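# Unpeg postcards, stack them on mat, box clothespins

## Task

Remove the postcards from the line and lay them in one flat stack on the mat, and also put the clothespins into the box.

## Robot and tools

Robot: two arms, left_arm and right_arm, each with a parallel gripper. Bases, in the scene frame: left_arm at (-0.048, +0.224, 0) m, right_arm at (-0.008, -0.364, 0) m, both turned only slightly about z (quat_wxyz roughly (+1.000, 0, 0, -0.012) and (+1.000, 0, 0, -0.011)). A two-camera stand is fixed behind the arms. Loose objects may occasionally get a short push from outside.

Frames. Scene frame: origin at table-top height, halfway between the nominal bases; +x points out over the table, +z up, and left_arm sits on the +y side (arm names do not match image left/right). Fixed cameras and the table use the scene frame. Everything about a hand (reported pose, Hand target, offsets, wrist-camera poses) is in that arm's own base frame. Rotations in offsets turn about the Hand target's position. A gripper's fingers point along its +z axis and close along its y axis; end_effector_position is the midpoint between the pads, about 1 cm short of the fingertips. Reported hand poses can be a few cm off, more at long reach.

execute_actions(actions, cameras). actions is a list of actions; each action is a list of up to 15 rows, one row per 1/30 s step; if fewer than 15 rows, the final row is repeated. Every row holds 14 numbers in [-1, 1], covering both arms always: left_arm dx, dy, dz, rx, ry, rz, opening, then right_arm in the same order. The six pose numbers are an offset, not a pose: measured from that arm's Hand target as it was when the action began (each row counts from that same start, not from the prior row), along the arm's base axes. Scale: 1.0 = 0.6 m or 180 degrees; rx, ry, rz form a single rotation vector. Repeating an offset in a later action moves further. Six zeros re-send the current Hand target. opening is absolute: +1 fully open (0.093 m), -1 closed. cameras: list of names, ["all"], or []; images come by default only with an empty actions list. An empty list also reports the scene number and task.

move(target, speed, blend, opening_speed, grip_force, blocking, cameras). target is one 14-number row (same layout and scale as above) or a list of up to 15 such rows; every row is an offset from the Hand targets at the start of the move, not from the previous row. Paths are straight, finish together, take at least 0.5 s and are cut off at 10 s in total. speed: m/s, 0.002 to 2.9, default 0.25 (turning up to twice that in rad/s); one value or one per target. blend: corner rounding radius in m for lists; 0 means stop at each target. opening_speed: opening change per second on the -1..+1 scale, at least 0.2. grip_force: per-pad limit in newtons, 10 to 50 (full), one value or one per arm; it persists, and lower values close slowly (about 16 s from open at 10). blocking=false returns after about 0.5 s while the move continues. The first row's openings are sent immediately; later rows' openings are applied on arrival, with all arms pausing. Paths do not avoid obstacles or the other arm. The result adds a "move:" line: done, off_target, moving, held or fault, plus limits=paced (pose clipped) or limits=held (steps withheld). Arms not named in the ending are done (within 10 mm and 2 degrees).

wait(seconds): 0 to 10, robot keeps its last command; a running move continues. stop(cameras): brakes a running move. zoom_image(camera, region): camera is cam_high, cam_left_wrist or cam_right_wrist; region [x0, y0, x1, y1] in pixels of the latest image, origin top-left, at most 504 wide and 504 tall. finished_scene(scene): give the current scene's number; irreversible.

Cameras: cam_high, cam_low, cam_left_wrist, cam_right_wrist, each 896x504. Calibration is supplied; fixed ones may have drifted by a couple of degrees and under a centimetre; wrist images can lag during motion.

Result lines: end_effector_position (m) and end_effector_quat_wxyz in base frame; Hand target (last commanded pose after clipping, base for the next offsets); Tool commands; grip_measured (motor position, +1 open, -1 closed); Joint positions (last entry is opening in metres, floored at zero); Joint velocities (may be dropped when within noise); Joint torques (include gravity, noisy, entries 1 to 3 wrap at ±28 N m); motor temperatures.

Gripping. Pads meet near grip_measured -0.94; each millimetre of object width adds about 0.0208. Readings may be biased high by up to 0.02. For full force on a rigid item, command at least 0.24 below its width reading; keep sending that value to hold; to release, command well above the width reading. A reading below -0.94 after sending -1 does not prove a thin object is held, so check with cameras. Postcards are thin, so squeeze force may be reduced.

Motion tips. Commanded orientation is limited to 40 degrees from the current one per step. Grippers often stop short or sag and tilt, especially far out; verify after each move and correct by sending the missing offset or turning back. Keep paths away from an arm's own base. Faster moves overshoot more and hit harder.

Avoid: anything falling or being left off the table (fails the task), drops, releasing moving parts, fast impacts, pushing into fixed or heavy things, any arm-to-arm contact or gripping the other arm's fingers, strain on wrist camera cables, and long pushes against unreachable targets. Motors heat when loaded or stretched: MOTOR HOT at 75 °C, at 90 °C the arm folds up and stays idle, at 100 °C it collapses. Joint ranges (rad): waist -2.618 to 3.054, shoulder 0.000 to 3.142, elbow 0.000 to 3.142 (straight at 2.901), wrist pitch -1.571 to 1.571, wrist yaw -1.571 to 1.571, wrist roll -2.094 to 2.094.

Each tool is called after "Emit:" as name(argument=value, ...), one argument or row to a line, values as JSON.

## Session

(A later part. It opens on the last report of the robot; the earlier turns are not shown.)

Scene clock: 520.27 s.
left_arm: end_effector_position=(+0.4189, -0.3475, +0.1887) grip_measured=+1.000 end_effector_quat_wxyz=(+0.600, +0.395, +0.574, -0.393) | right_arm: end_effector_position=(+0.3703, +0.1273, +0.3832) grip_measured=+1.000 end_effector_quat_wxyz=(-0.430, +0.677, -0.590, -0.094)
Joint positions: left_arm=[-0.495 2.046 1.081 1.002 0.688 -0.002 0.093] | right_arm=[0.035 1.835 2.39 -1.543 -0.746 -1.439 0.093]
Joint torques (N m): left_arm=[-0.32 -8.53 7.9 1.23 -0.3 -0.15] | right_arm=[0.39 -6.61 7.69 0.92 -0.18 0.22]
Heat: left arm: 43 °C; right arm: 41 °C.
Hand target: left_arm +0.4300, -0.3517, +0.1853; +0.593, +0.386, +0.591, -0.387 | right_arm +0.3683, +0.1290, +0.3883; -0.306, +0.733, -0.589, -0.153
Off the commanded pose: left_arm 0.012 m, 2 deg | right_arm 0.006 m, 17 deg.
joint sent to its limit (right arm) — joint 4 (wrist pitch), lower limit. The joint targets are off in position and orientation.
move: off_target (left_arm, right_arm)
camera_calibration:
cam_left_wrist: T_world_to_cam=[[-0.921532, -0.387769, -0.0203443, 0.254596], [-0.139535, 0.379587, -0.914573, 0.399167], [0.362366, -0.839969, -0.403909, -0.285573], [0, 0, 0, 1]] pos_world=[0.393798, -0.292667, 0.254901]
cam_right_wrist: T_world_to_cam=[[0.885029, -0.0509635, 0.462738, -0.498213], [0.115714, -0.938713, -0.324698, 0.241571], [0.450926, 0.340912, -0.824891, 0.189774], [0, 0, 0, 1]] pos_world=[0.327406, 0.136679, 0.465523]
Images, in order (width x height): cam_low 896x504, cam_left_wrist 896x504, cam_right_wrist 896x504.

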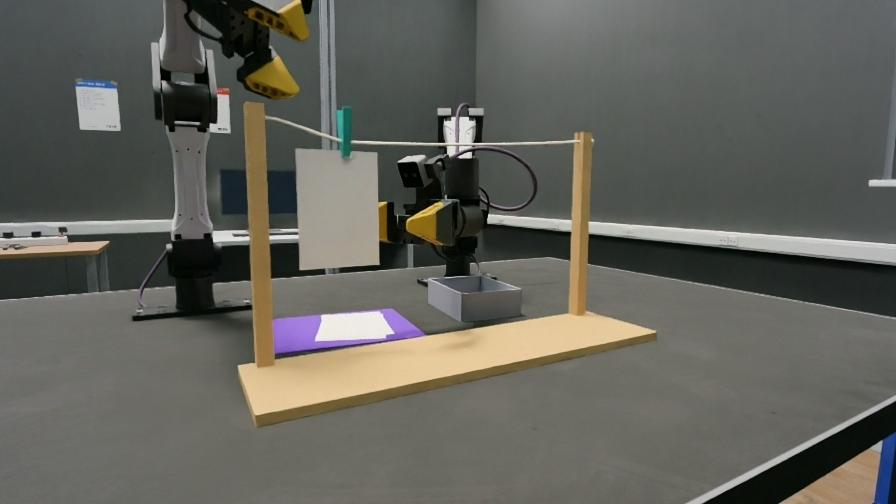

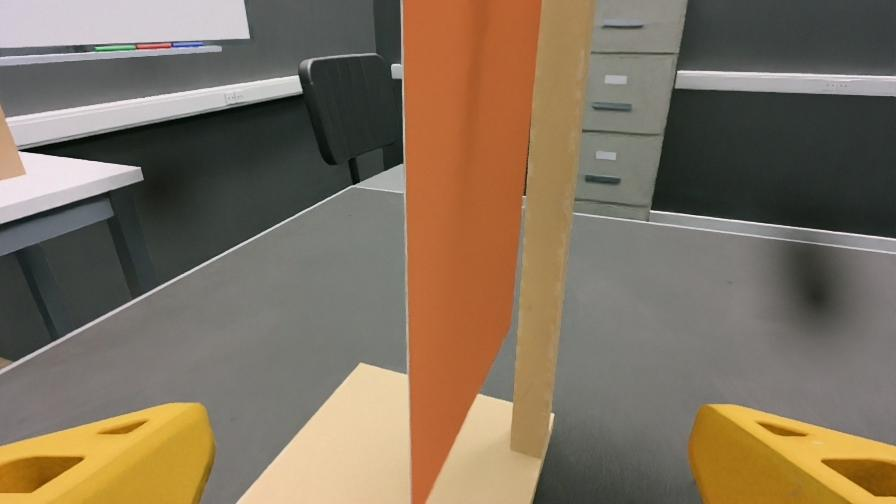

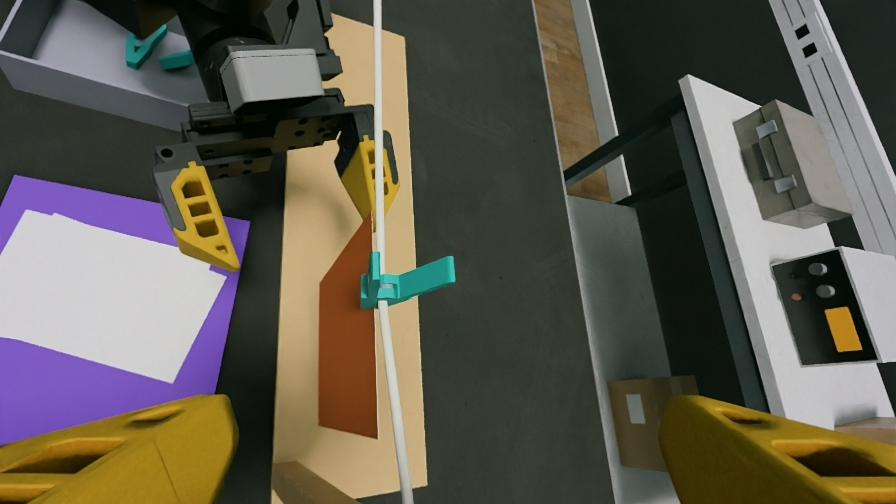

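Emit:
move(
  target=[
    [0.037,-0.072,-0.022,0,0,0,1,0,0,0,0,0,0,1],
    [0.037,-0.072,-0.022,0,0,0,-1,0,0,0,0,0,0,1],
  ],
  speed=0.12,
  opening_speed=1.5,
  cameras=["all"],
)

Scene clock: 526.47 s.
left_arm: end_effector_position=(+0.4402, -0.3919, +0.1762) grip_measured=-0.986 end_effector_quat_wxyz=(+0.599, +0.395, +0.573, -0.395) | right_arm: end_effector_position=(+0.3704, +0.1271, +0.3830) grip_measured=+1.000 end_effector_quat_wxyz=(-0.429, +0.677, -0.591, -0.093)
Joint positions: left_arm=[-0.559 2.198 1.276 0.959 0.627 -0.002 0] | right_arm=[0.035 1.835 2.39 -1.543 -0.744 -1.439 0.093]
Joint torques (N m): left_arm=[0.05 -9.72 8.29 1.25 -0.29 -0.12] | right_arm=[0.39 -6.61 7.72 0.91 -0.18 0.22]
Heat: left arm: 44 °C; right arm: 42 °C.
Hand target: left_arm +0.4522, -0.3949, +0.1721; +0.593, +0.386, +0.591, -0.387 | right_arm +0.3683, +0.1290, +0.3883; -0.306, +0.733, -0.589, -0.153
Off the commanded pose: left_arm 0.013 m, 2 deg | right_arm 0.006 m, 17 deg.
joint sent to its limit (right arm) — joint 4 (wrist pitch), lower limit. The joint targets are off in position and orientation.
move: off_target (left_arm, right_arm); target 2's new opening was sent with left_arm's hand 0.012 m and 2 deg from that target
camera_calibration:
cam_left_wrist: T_world_to_cam=[[-0.922764, -0.384918, -0.0185514, 0.258134], [-0.13936, 0.378196, -0.915176, 0.407044], [0.359284, -0.841906, -0.402628, -0.335297], [0, 0, 0, 1]] pos_world=[0.415389, -0.33687, 0.242306]
cam_right_wrist: T_world_to_cam=[[0.884974, -0.0511331, 0.462824, -0.498255], [0.114936, -0.93921, -0.323535, 0.24131], [0.451233, 0.339516, -0.825299, 0.189925], [0, 0, 0, 1]] pos_world=[0.327507, 0.13668, 0.465422]

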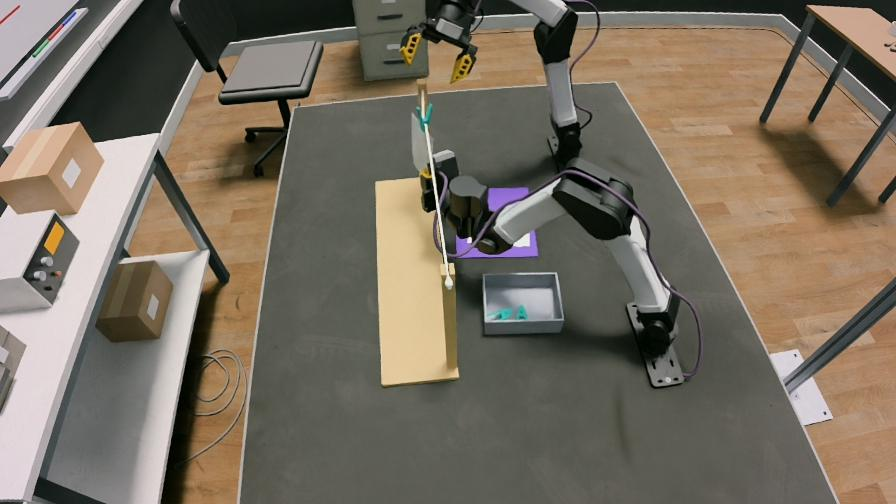

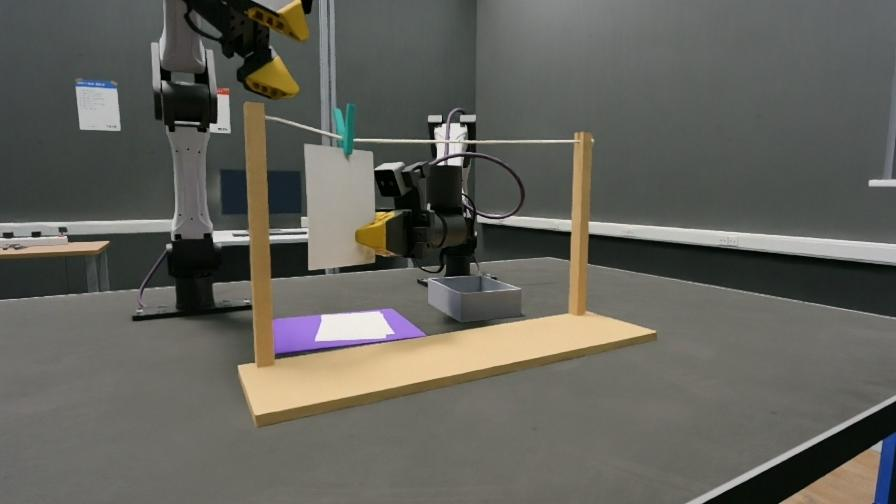

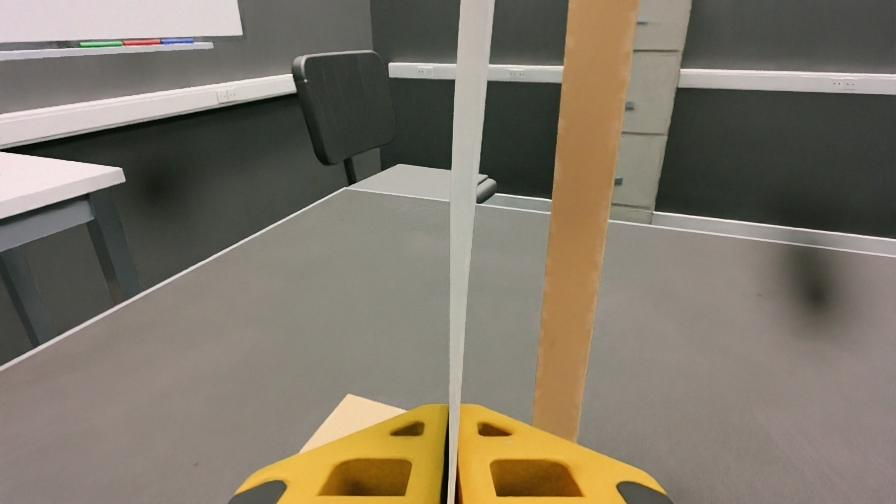

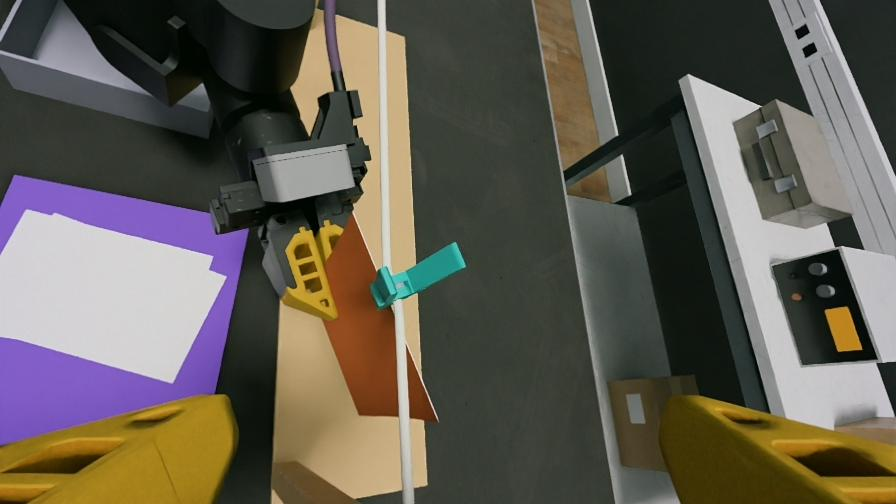

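Emit:
move(
  target=[0,0,0,0,0,0,-1,0.053,0.035,-0.089,0.005,0.09,0.074,1],
  speed=0.12,
  cameras=["cam_low","cam_right_wrist"],
)

Scene clock: 532.60 s.
left_arm: end_effector_position=(+0.4408, -0.3913, +0.1762) grip_measured=-0.986 end_effector_quat_wxyz=(+0.599, +0.395, +0.574, -0.395) | right_arm: end_effector_position=(+0.4054, +0.1395, +0.3269) grip_measured=+1.000 end_effector_quat_wxyz=(-0.393, +0.680, -0.598, -0.161)
Joint positions: left_arm=[-0.558 2.198 1.276 0.959 0.627 -0.002 0] | right_arm=[0.047 2 2.39 -1.543 -0.795 -1.474 0.093]
Joint torques (N m): left_arm=[0.03 -9.62 8.23 1.27 -0.29 -0.13] | right_arm=[0.4 -8.27 6.94 0.65 -1.04 -0.13]
Heat: left arm: 45 °C; right arm: 42 °C.
Hand target: left_arm +0.4522, -0.3949, +0.1721; +0.593, +0.386, +0.591, -0.387 | right_arm +0.4001, +0.1500, +0.3349; -0.206, +0.764, -0.536, -0.294
Off the commanded pose: left_arm 0.013 m, 2 deg | right_arm 0.014 m, 29 deg.
joint sent to its limit (right arm) — joint 4 (wrist pitch), lower limit. The joint targets are off in position and orientation.
move: off_target (left_arm, right_arm)
camera_calibration:
cam_right_wrist: T_world_to_cam=[[0.942816, -0.00781641, 0.333221, -0.489644], [0.121311, -0.923113, -0.364891, 0.239447], [0.310453, 0.384449, -0.869378, 0.188835], [0, 0, 0, 1]] pos_world=[0.373973, 0.144612, 0.414701]
Images, in order (width x height): cam_low 896x504, cam_right_wrist 896x504.

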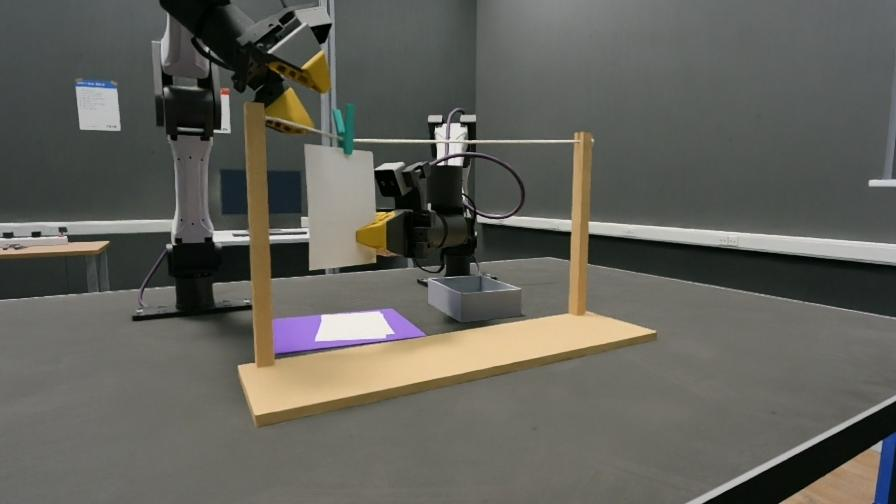

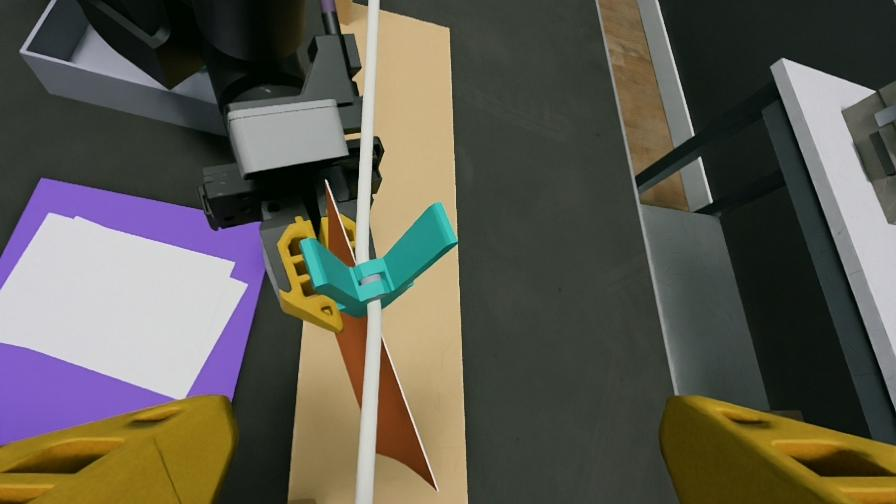

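Emit:
move(
  target=[0,0,0,0,0,0,-1,-0.017,0.068,-0.03,0,0,0,1],
  speed=0.1,
  cameras=["cam_low","cam_right_wrist"],
)

Emit:
zoom_image(
  camera="cam_low",
  region=[260, 40, 400, 180],
)

Scene clock: 537.37 s.
left_arm: end_effector_position=(+0.4408, -0.3913, +0.1762) grip_measured=-0.986 end_effector_quat_wxyz=(+0.599, +0.395, +0.574, -0.395) | right_arm: end_effector_position=(+0.3918, +0.1885, +0.3148) grip_measured=+1.000 end_effector_quat_wxyz=(-0.370, +0.709, -0.567, -0.196)
Joint positions: left_arm=[-0.558 2.198 1.276 0.959 0.627 -0.002 0] | right_arm=[0.168 2.03 2.39 -1.543 -0.795 -1.46 0.093]
Joint torques (N m): left_arm=[0.06 -9.63 8.27 1.25 -0.29 -0.15] | right_arm=[0.38 -8.4 6.35 0.6 -0.74 0.19]
Heat: left arm: 46 °C; right arm: 42 °C.
Hand target: left_arm +0.4522, -0.3949, +0.1721; +0.593, +0.386, +0.591, -0.387 | right_arm +0.3899, +0.1908, +0.3169; -0.206, +0.764, -0.536, -0.294
Off the commanded pose: left_arm 0.013 m, 2 deg | right_arm 0.004 m, 23 deg.
joint sent to its limit (right arm) — joint 4 (wrist pitch), lower limit. The joint targets are off in position and orientation.
move: off_target (left_arm, right_arm)
camera_calibration:
cam_right_wrist: T_world_to_cam=[[0.95052, 0.0987867, 0.294539, -0.483334], [0.209034, -0.904745, -0.371136, 0.246087], [0.22982, 0.414341, -0.880627, 0.193107], [0, 0, 0, 1]] pos_world=[0.363598, 0.190381, 0.403748]
Images, in order (width x height): cam_low 896x504, cam_right_wrist 896x504.

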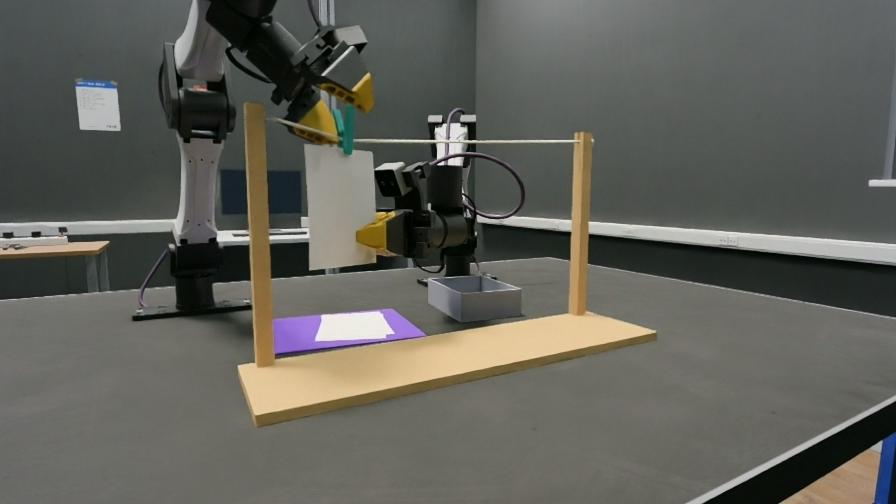

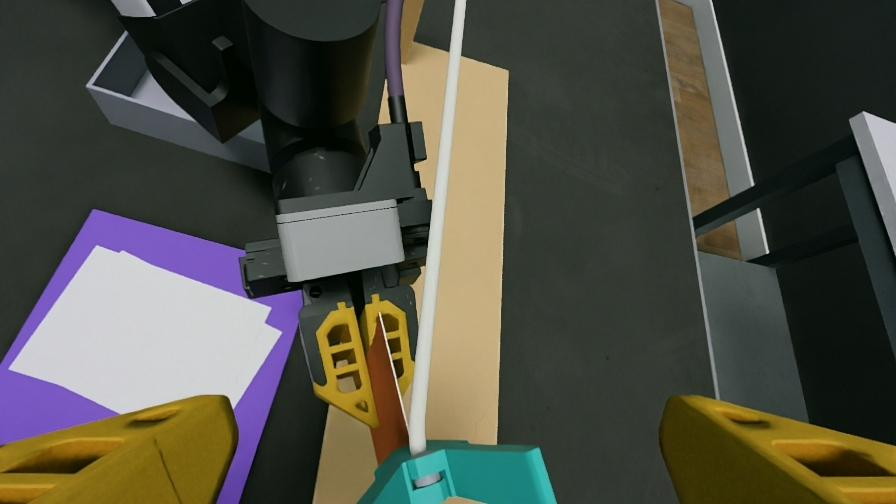

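Scaled by 3.600.

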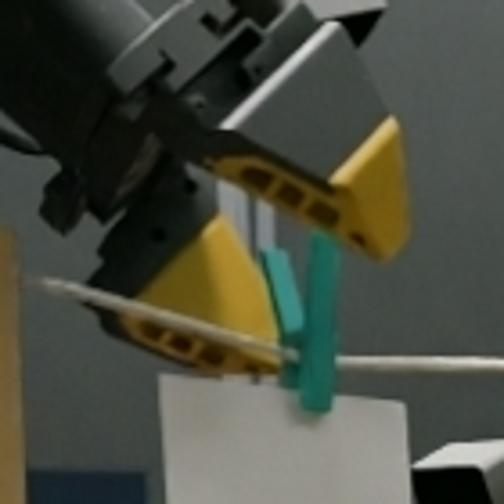

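Emit:
move(
  target=[0,0,0,0,0,0,-1,0,0,0,0,0,0,-0.3],
  opening_speed=1,
  cameras=["cam_low","cam_right_wrist","cam_high"],
)

Emit:
zoom_image(
  camera="cam_low",
  region=[260, 40, 400, 180],
)

Scene clock: 548.33 s.
left_arm: end_effector_position=(+0.4390, -0.3933, +0.1759) grip_measured=-0.986 end_effector_quat_wxyz=(+0.598, +0.396, +0.573, -0.396) | right_arm: end_effector_position=(+0.3918, +0.1885, +0.3148) grip_measured=-0.295 end_effector_quat_wxyz=(-0.369, +0.705, -0.572, -0.199)
Joint positions: left_arm=[-0.562 2.198 1.276 0.958 0.627 -0.002 0] | right_arm=[0.168 2.03 2.39 -1.543 -0.795 -1.447 0.031]
Joint torques (N m): left_arm=[-0.12 -9.62 8.21 1.26 -0.25 -0.13] | right_arm=[0.38 -8.42 6.34 0.6 -0.74 0.19]
Heat: left arm: 47 °C; right arm: 41 °C.
Hand target: left_arm +0.4522, -0.3949, +0.1721; +0.593, +0.386, +0.591, -0.387 | right_arm +0.3899, +0.1908, +0.3169; -0.206, +0.764, -0.536, -0.294
Off the commanded pose: left_arm 0.014 m, 3 deg | right_arm 0.004 m, 23 deg.
joint sent to its limit (right arm) — joint 4 (wrist pitch), lower limit. The joint targets are off in position and orientation.
move: off_target (left_arm, right_arm)
camera_calibration:
cam_right_wrist: T_world_to_cam=[[0.954356, 0.0896323, 0.284906, -0.480149], [0.197036, -0.905826, -0.375041, 0.25216], [0.22446, 0.414059, -0.882141, 0.195766], [0, 0, 0, 1]] pos_world=[0.364607, 0.190391, 0.404061]
Images, in order (width x height): cam_high 896x504, cam_low 896x504, cam_right_wrist 896x504.

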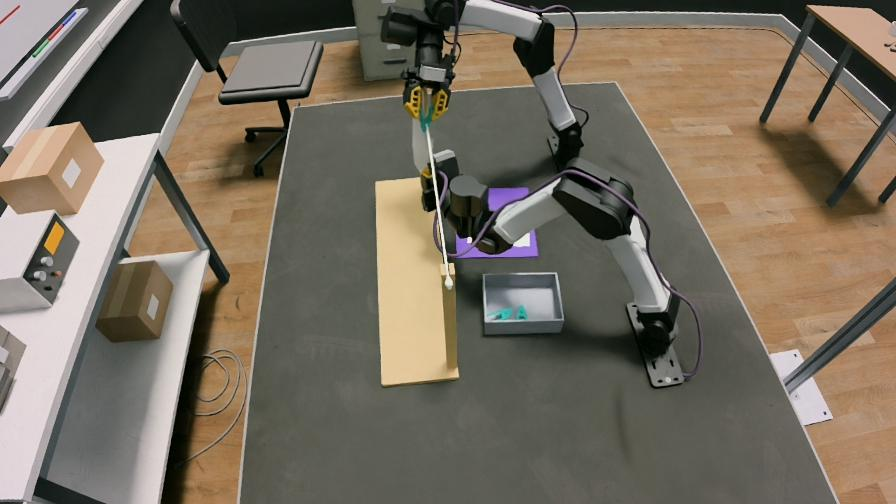

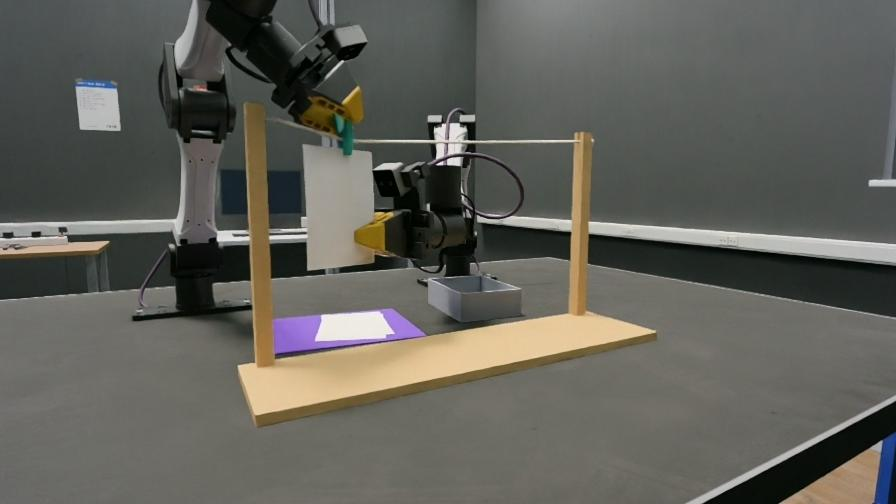

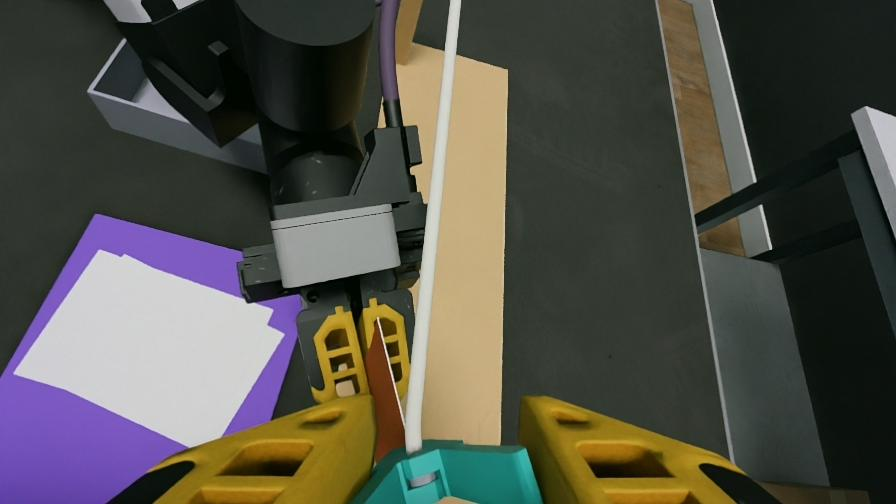

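Scaled by 3.600.

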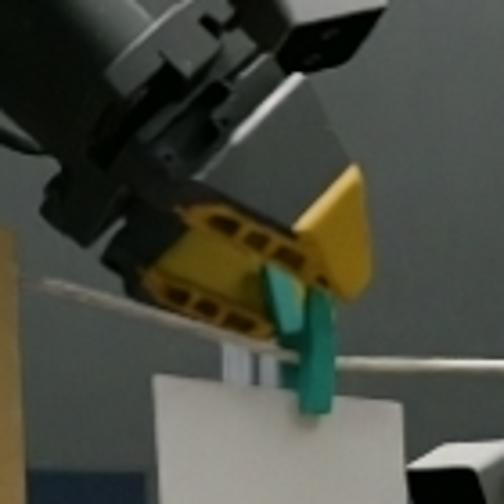

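Emit:
move(
  target=[
    [0,0,0,0,0,0,-1,0,0.008,-0.008,0,0,0,-0.3],
    [0,0,0,0,0,0,-1,0,0.008,-0.008,0,0,0,-1],
  ],
  opening_speed=1,
  cameras=["cam_low","cam_right_wrist"],
)

Emit:
zoom_image(
  camera="cam_low",
  region=[260, 40, 400, 180],
)

Scene clock: 552.27 s.
left_arm: end_effector_position=(+0.4385, -0.3940, +0.1749) grip_measured=-0.986 end_effector_quat_wxyz=(+0.596, +0.396, +0.575, -0.397) | right_arm: end_effector_position=(+0.3921, +0.1899, +0.3129) grip_measured=-0.702 end_effector_quat_wxyz=(-0.367, +0.705, -0.572, -0.201)
Joint positions: left_arm=[-0.564 2.198 1.276 0.953 0.627 -0.002 0] | right_arm=[0.171 2.035 2.39 -1.543 -0.795 -1.445 0.012]
Joint torques (N m): left_arm=[-0.01 -9.68 8.14 1.34 -0.31 -0.13] | right_arm=[0.42 -7.87 6.3 0.6 -0.7 0.19]
Heat: left arm: 47 °C; right arm: 41 °C.
Hand target: left_arm +0.4522, -0.3949, +0.1721; +0.593, +0.386, +0.591, -0.387 | right_arm +0.3899, +0.1956, +0.3121; -0.206, +0.764, -0.536, -0.294
Off the commanded pose: left_arm 0.014 m, 2 deg | right_arm 0.006 m, 23 deg.
joint sent to its limit (right arm) — joint 4 (wrist pitch), lower limit. The joint targets are off in position and orientation.
move: off_target (left_arm, right_arm); target 2's new opening was sent with right_arm's hand 0.008 m and 23 deg from that target
camera_calibration:
cam_right_wrist: T_world_to_cam=[[0.955782, 0.0917554, 0.279394, -0.479266], [0.196741, -0.905654, -0.37561, 0.252938], [0.21857, 0.41397, -0.883661, 0.196295], [0, 0, 0, 1]] pos_world=[0.365407, 0.191789, 0.402368]
Images, in order (width x height): cam_low 896x504, cam_right_wrist 896x504.

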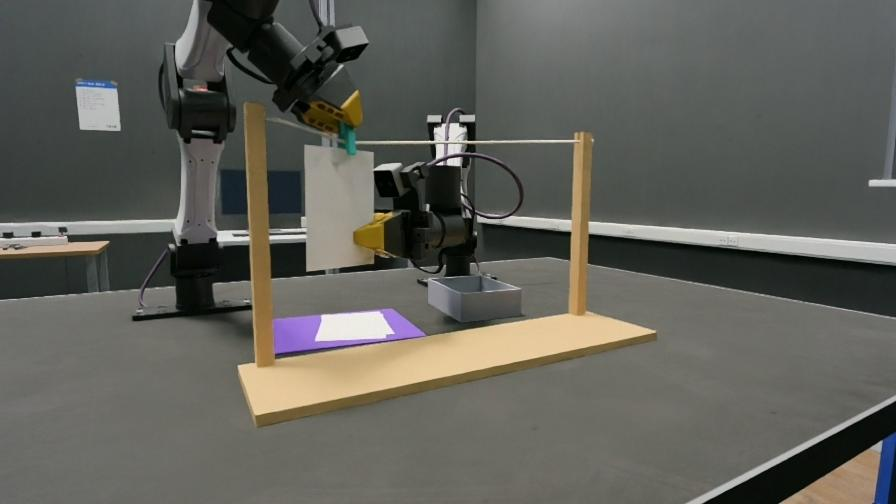

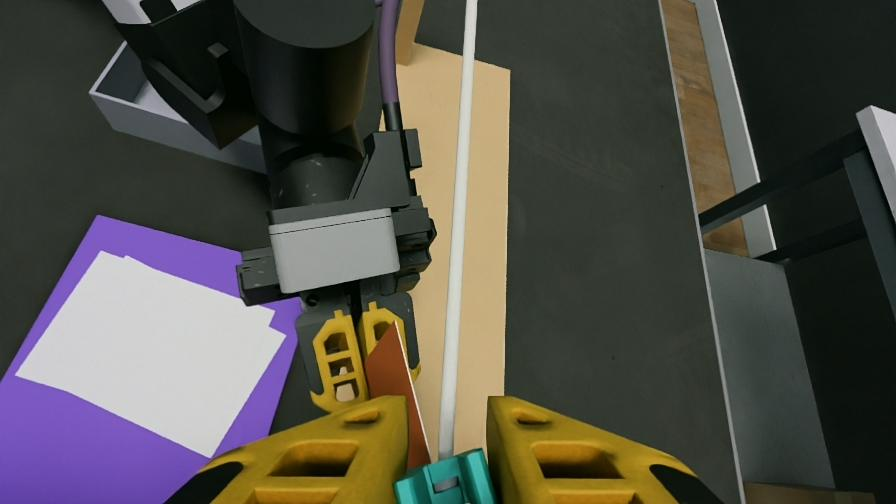

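Scaled by 3.600.

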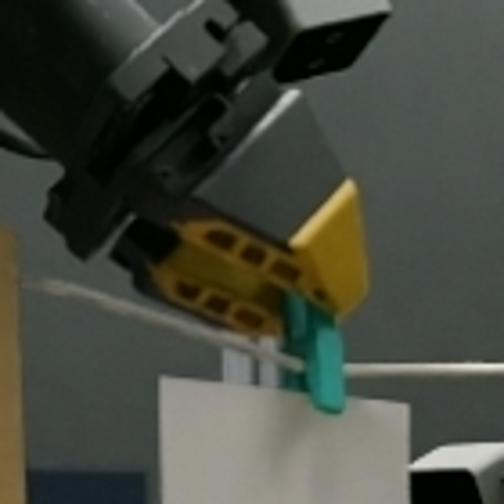

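Emit:
move(
  target=[
    [0,0,-0.09,0,0,0,-1,0,0.01,-0.01,0,0,0,-1],
    [-0.16,0.02,-0.09,0,0,0,-1,0,0.01,-0.01,0,0,0,-1],
  ],
  speed=0.1,
  cameras=["cam_low","cam_right_wrist","cam_left_wrist"],
)

Emit:
zoom_image(
  camera="cam_low",
  region=[260, 40, 400, 180],
)

Scene clock: 557.60 s.
left_arm: end_effector_position=(+0.3536, -0.3849, +0.0863) grip_measured=-0.986 end_effector_quat_wxyz=(+0.552, +0.396, +0.620, -0.392) | right_arm: end_effector_position=(+0.3913, +0.1923, +0.3116) grip_measured=-0.709 end_effector_quat_wxyz=(-0.365, +0.706, -0.571, -0.204)
Joint positions: left_arm=[-0.668 2.195 0.89 1.211 0.516 -0.002 0] | right_arm=[0.177 2.038 2.39 -1.544 -0.795 -1.444 0.011]
Joint torques (N m): left_arm=[-0.28 -13.37 2.99 2.52 -0.25 -0.1] | right_arm=[0.88 -6.94 6.3 0.61 -0.64 0.18]
Heat: left arm: 48 °C; right arm: 41 °C.
Hand target: left_arm +0.3562, -0.3829, +0.1181; +0.593, +0.386, +0.591, -0.387 | right_arm +0.3899, +0.2016, +0.3061; -0.206, +0.764, -0.536, -0.294
Off the commanded pose: left_arm 0.032 m, 6 deg | right_arm 0.011 m, 22 deg.
joint sent to its limit (right arm) — joint 4 (wrist pitch), lower limit. The joint targets are off in position and orientation.
move: off_target (left_arm, right_arm)
camera_calibration:
cam_left_wrist: T_world_to_cam=[[-0.92049, -0.387695, 0.0488884, 0.171499], [-0.234408, 0.447735, -0.862894, 0.365813], [0.312651, -0.805746, -0.503014, -0.295383], [0, 0, 0, 1]] pos_world=[0.335964, -0.335302, 0.158692]
cam_right_wrist: T_world_to_cam=[[0.95686, 0.0968577, 0.273929, -0.478055], [0.199287, -0.90486, -0.376182, 0.253862], [0.211431, 0.414544, -0.885127, 0.197398], [0, 0, 0, 1]] pos_world=[0.365105, 0.194183, 0.401174]
Images, in order (width x height): cam_low 896x504, cam_left_wrist 896x504, cam_right_wrist 896x504.

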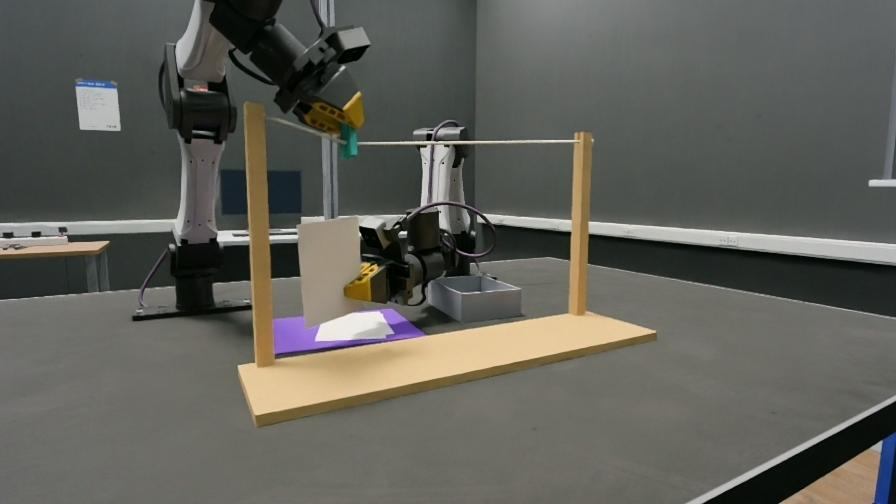

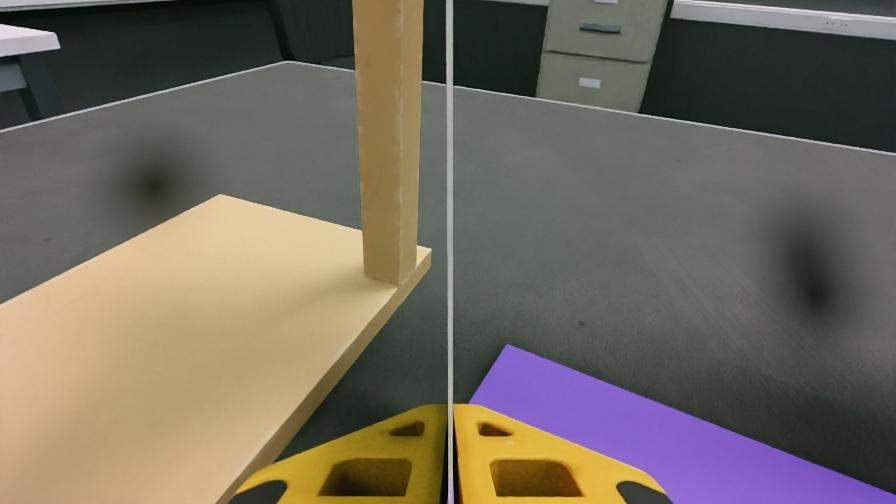

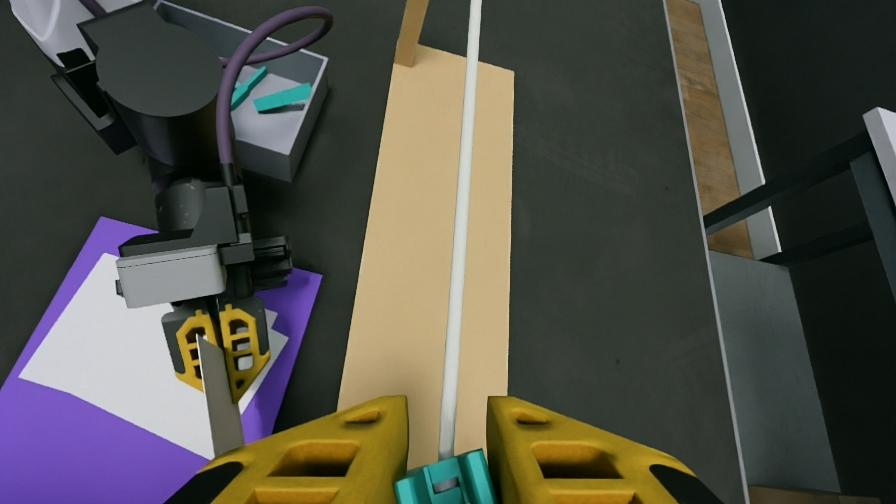

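Scaled by 3.600.

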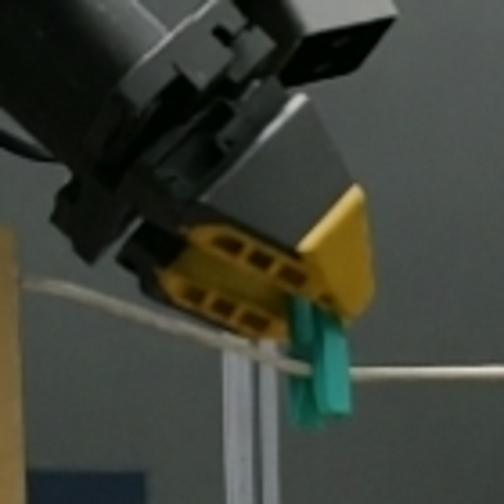

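Emit:
move(
  target=[
    [0,0,0.08,0,0,0,-1,0,-0.01,0.06,0.04,0.015,0,-1],
    [-0.04,0.05,0.08,0.15,-0.19,-0.07,-1,0,-0.01,0.14,0.08,0.03,0,-1],
    [-0.04,0.11,0.06,0.333,-0.382,-0.152,-1,0,-0.01,0.14,0.08,0.03,0,-1],
  ],
  blend=0.03,
  speed=0.15,
  cameras=["cam_high","cam_low","cam_right_wrist","cam_left_wrist"],
)

Emit:
zoom_image(
  camera="cam_low",
  region=[260, 40, 400, 180],
)

Scene clock: 567.20 s.
left_arm: end_effector_position=(+0.3319, -0.3131, +0.1303) grip_measured=-0.986 end_effector_quat_wxyz=(+0.448, +0.870, +0.189, +0.081) | right_arm: end_effector_position=(+0.3925, +0.1972, +0.3779) grip_measured=-0.709 end_effector_quat_wxyz=(-0.451, +0.618, -0.558, -0.320)
Joint positions: left_arm=[-0.59 1.678 1.037 -0.074 0.466 1.908 0] | right_arm=[0.115 2.089 2.563 -1.544 -1.112 -1.243 0.011]
Joint torques (N m): left_arm=[-0.51 -10.55 8.85 1.06 -0.04 0.02] | right_arm=[-0.68 -8.49 7.91 0.71 -1.14 0.17]
Motor temperatures (°C): left_arm=[29 50 41 37 27 25 28] | right_arm=[29 38 42 36 27 27 29]
Heat: left arm: 50 °C; right arm: 42 °C.
Hand target: left_arm +0.3322, -0.3169, +0.1541; +0.453, +0.868, +0.180, +0.094 | right_arm +0.3899, +0.1956, +0.3901; -0.275, +0.718, -0.504, -0.394
Off the commanded pose: left_arm 0.024 m, 2 deg | right_arm 0.013 m, 26 deg.
joint sent to its limit (right arm) — joint 4 (wrist pitch), lower limit. The joint targets are off in position and orientation.
move: off_target (left_arm, right_arm)
camera_calibration:
cam_left_wrist: T_world_to_cam=[[-0.255085, 0.519545, -0.815478, 0.353002], [0.690828, 0.688015, 0.222243, -0.00663093], [0.676526, -0.506665, -0.534419, -0.231612], [0, 0, 0, 1]] pos_world=[0.251318, -0.296188, 0.165562]
cam_right_wrist: T_world_to_cam=[[0.980043, -0.0134242, 0.198334, -0.456651], [0.123767, -0.739538, -0.661638, 0.387979], [0.155557, 0.672981, -0.723117, 0.163623], [0, 0, 0, 1]] pos_world=[0.374066, 0.17068, 0.465589]

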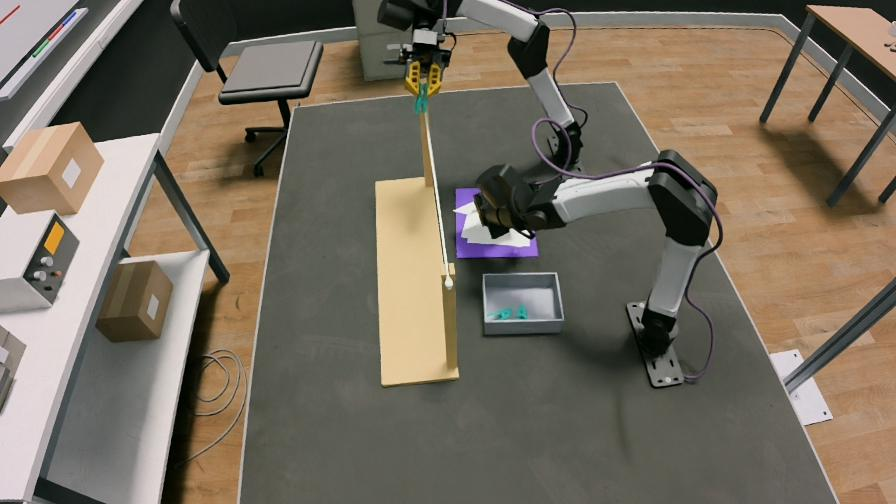

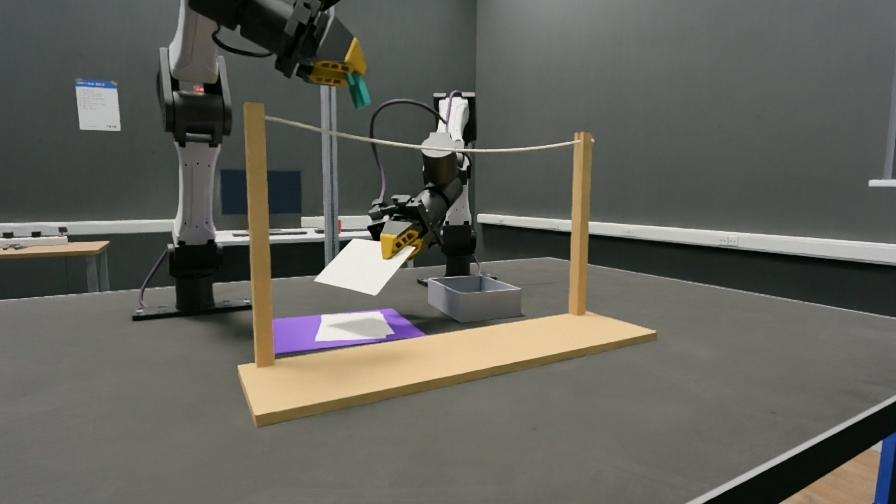

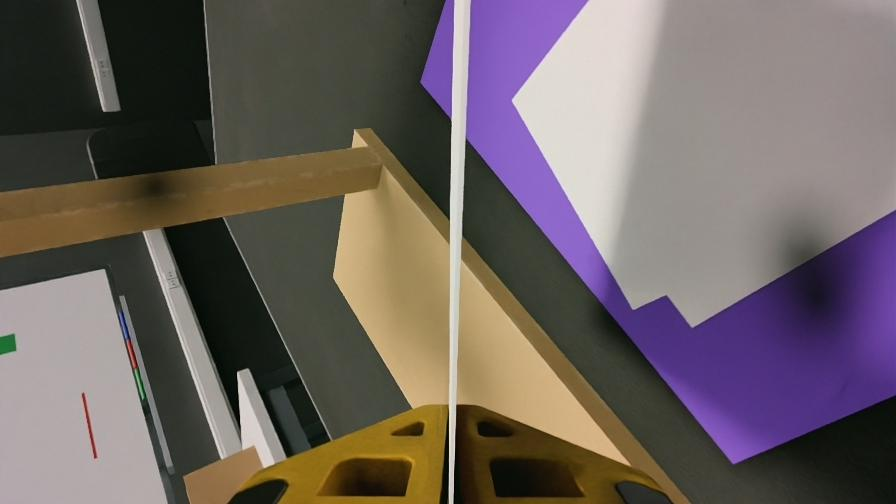

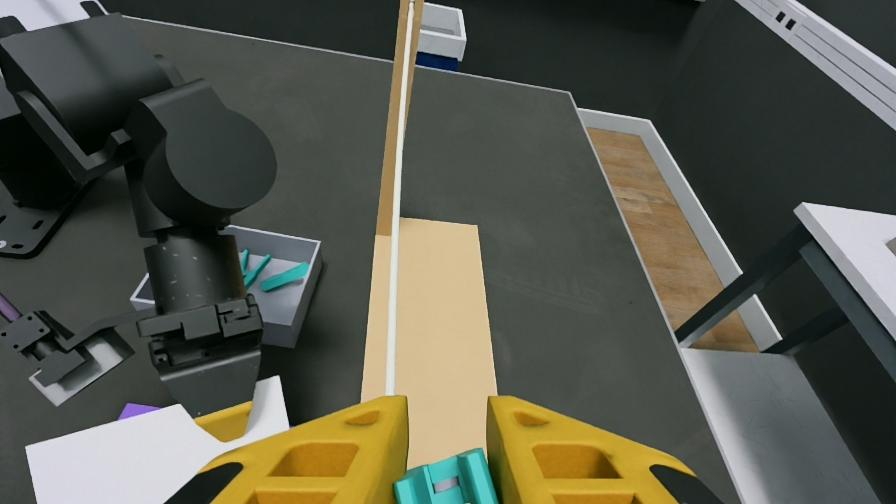

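Scaled by 3.600.

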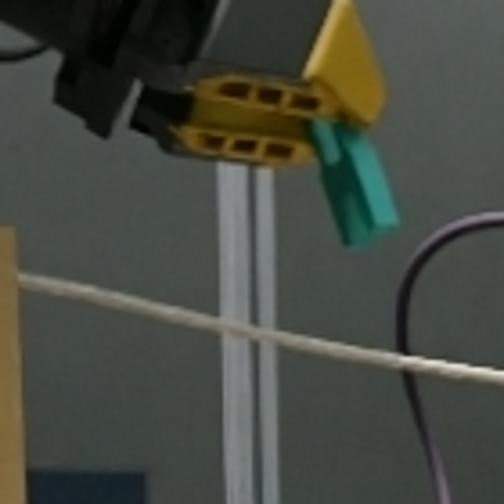

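Emit:
move(
  target=[0,0.0,-0.15,0,0,0,-1,-0.22,-0.05,0.02,0,0,0,-1],
  speed=0.12,
  cameras=["cam_high","cam_low","cam_right_wrist","cam_left_wrist"],
)

Emit:
zoom_image(
  camera="cam_low",
  region=[240, 200, 480, 370],
)

Scene clock: 571.13 s.
left_arm: end_effector_position=(+0.3304, -0.3121, +0.0644) grip_measured=-0.986 end_effector_quat_wxyz=(+0.444, +0.872, +0.189, +0.079) | right_arm: end_effector_position=(+0.2688, +0.1688, +0.3939) grip_measured=-0.709 end_effector_quat_wxyz=(-0.447, +0.610, -0.573, -0.317)
Joint positions: left_arm=[-0.59 1.81 0.9 0.183 0.466 1.912 0] | right_arm=[0.064 1.555 1.957 -1.546 -1.116 -1.301 0.011]
Joint torques (N m): left_arm=[-0.38 -6.89 3.77 2.09 -0.01 0] | right_arm=[-0.7 -7.87 4.04 0.63 -0.77 -0.16]
Heat: left arm: 50 °C; right arm: 41 °C.
Hand target: left_arm +0.3322, -0.3169, +0.0641; +0.453, +0.868, +0.180, +0.094 | right_arm +0.2579, +0.1656, +0.4021; -0.275, +0.718, -0.504, -0.394
Off the commanded pose: left_arm 0.005 m, 2 deg | right_arm 0.014 m, 26 deg.
joint sent to its limit (right arm) — joint 4 (wrist pitch), lower limit. The joint targets are off in position and orientation.
move: off_target (right_arm)
camera_calibration:
cam_left_wrist: T_world_to_cam=[[-0.258153, 0.526233, -0.810207, 0.301176], [0.693869, 0.684532, 0.223522, 0.00617816], [0.672237, -0.504475, -0.541851, -0.262773], [0, 0, 0, 1]] pos_world=[0.250108, -0.29528, 0.10025]
cam_right_wrist: T_world_to_cam=[[0.983235, -0.0371937, 0.178509, -0.327996], [0.090736, -0.749364, -0.655913, 0.40102], [0.158164, 0.661113, -0.733426, 0.218865], [0, 0, 0, 1]] pos_world=[0.251494, 0.143616, 0.482106]

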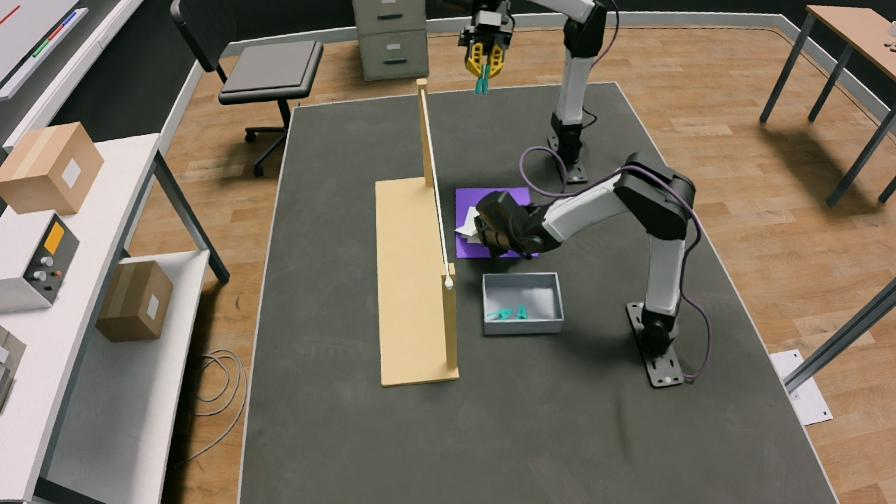

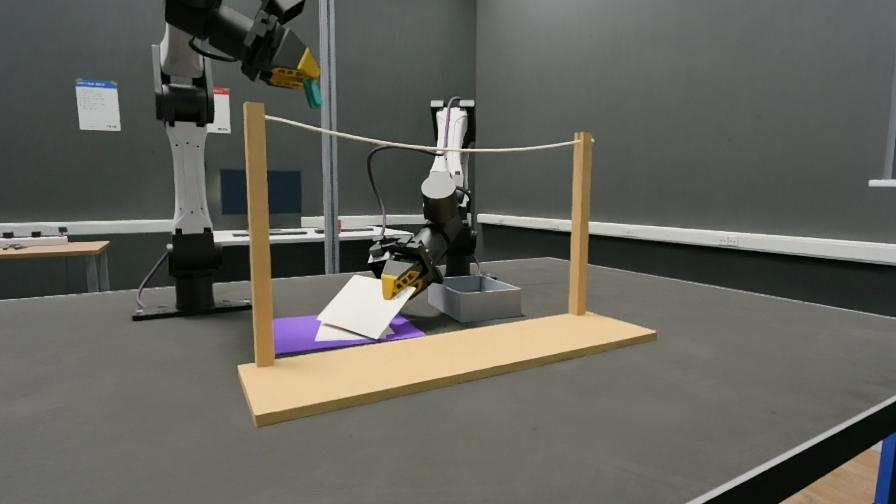

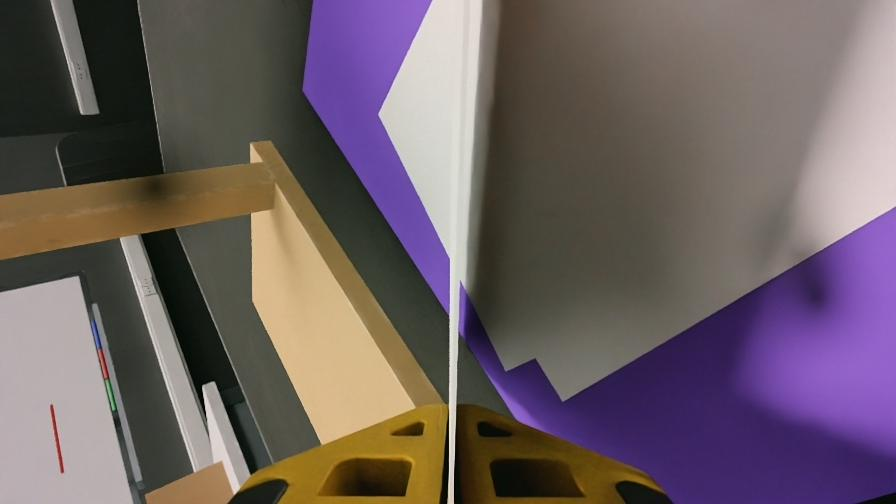

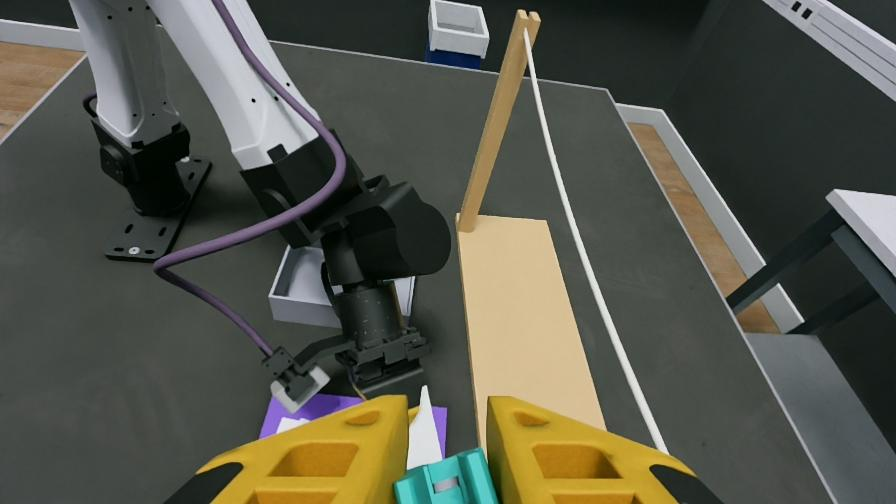

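Scaled by 2.100.

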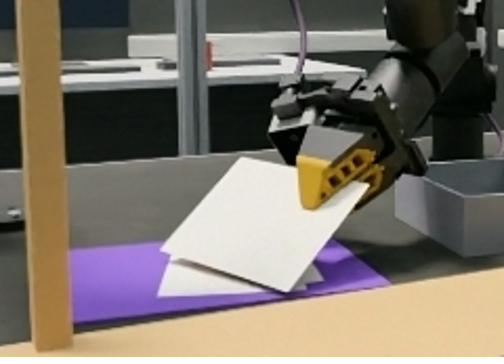

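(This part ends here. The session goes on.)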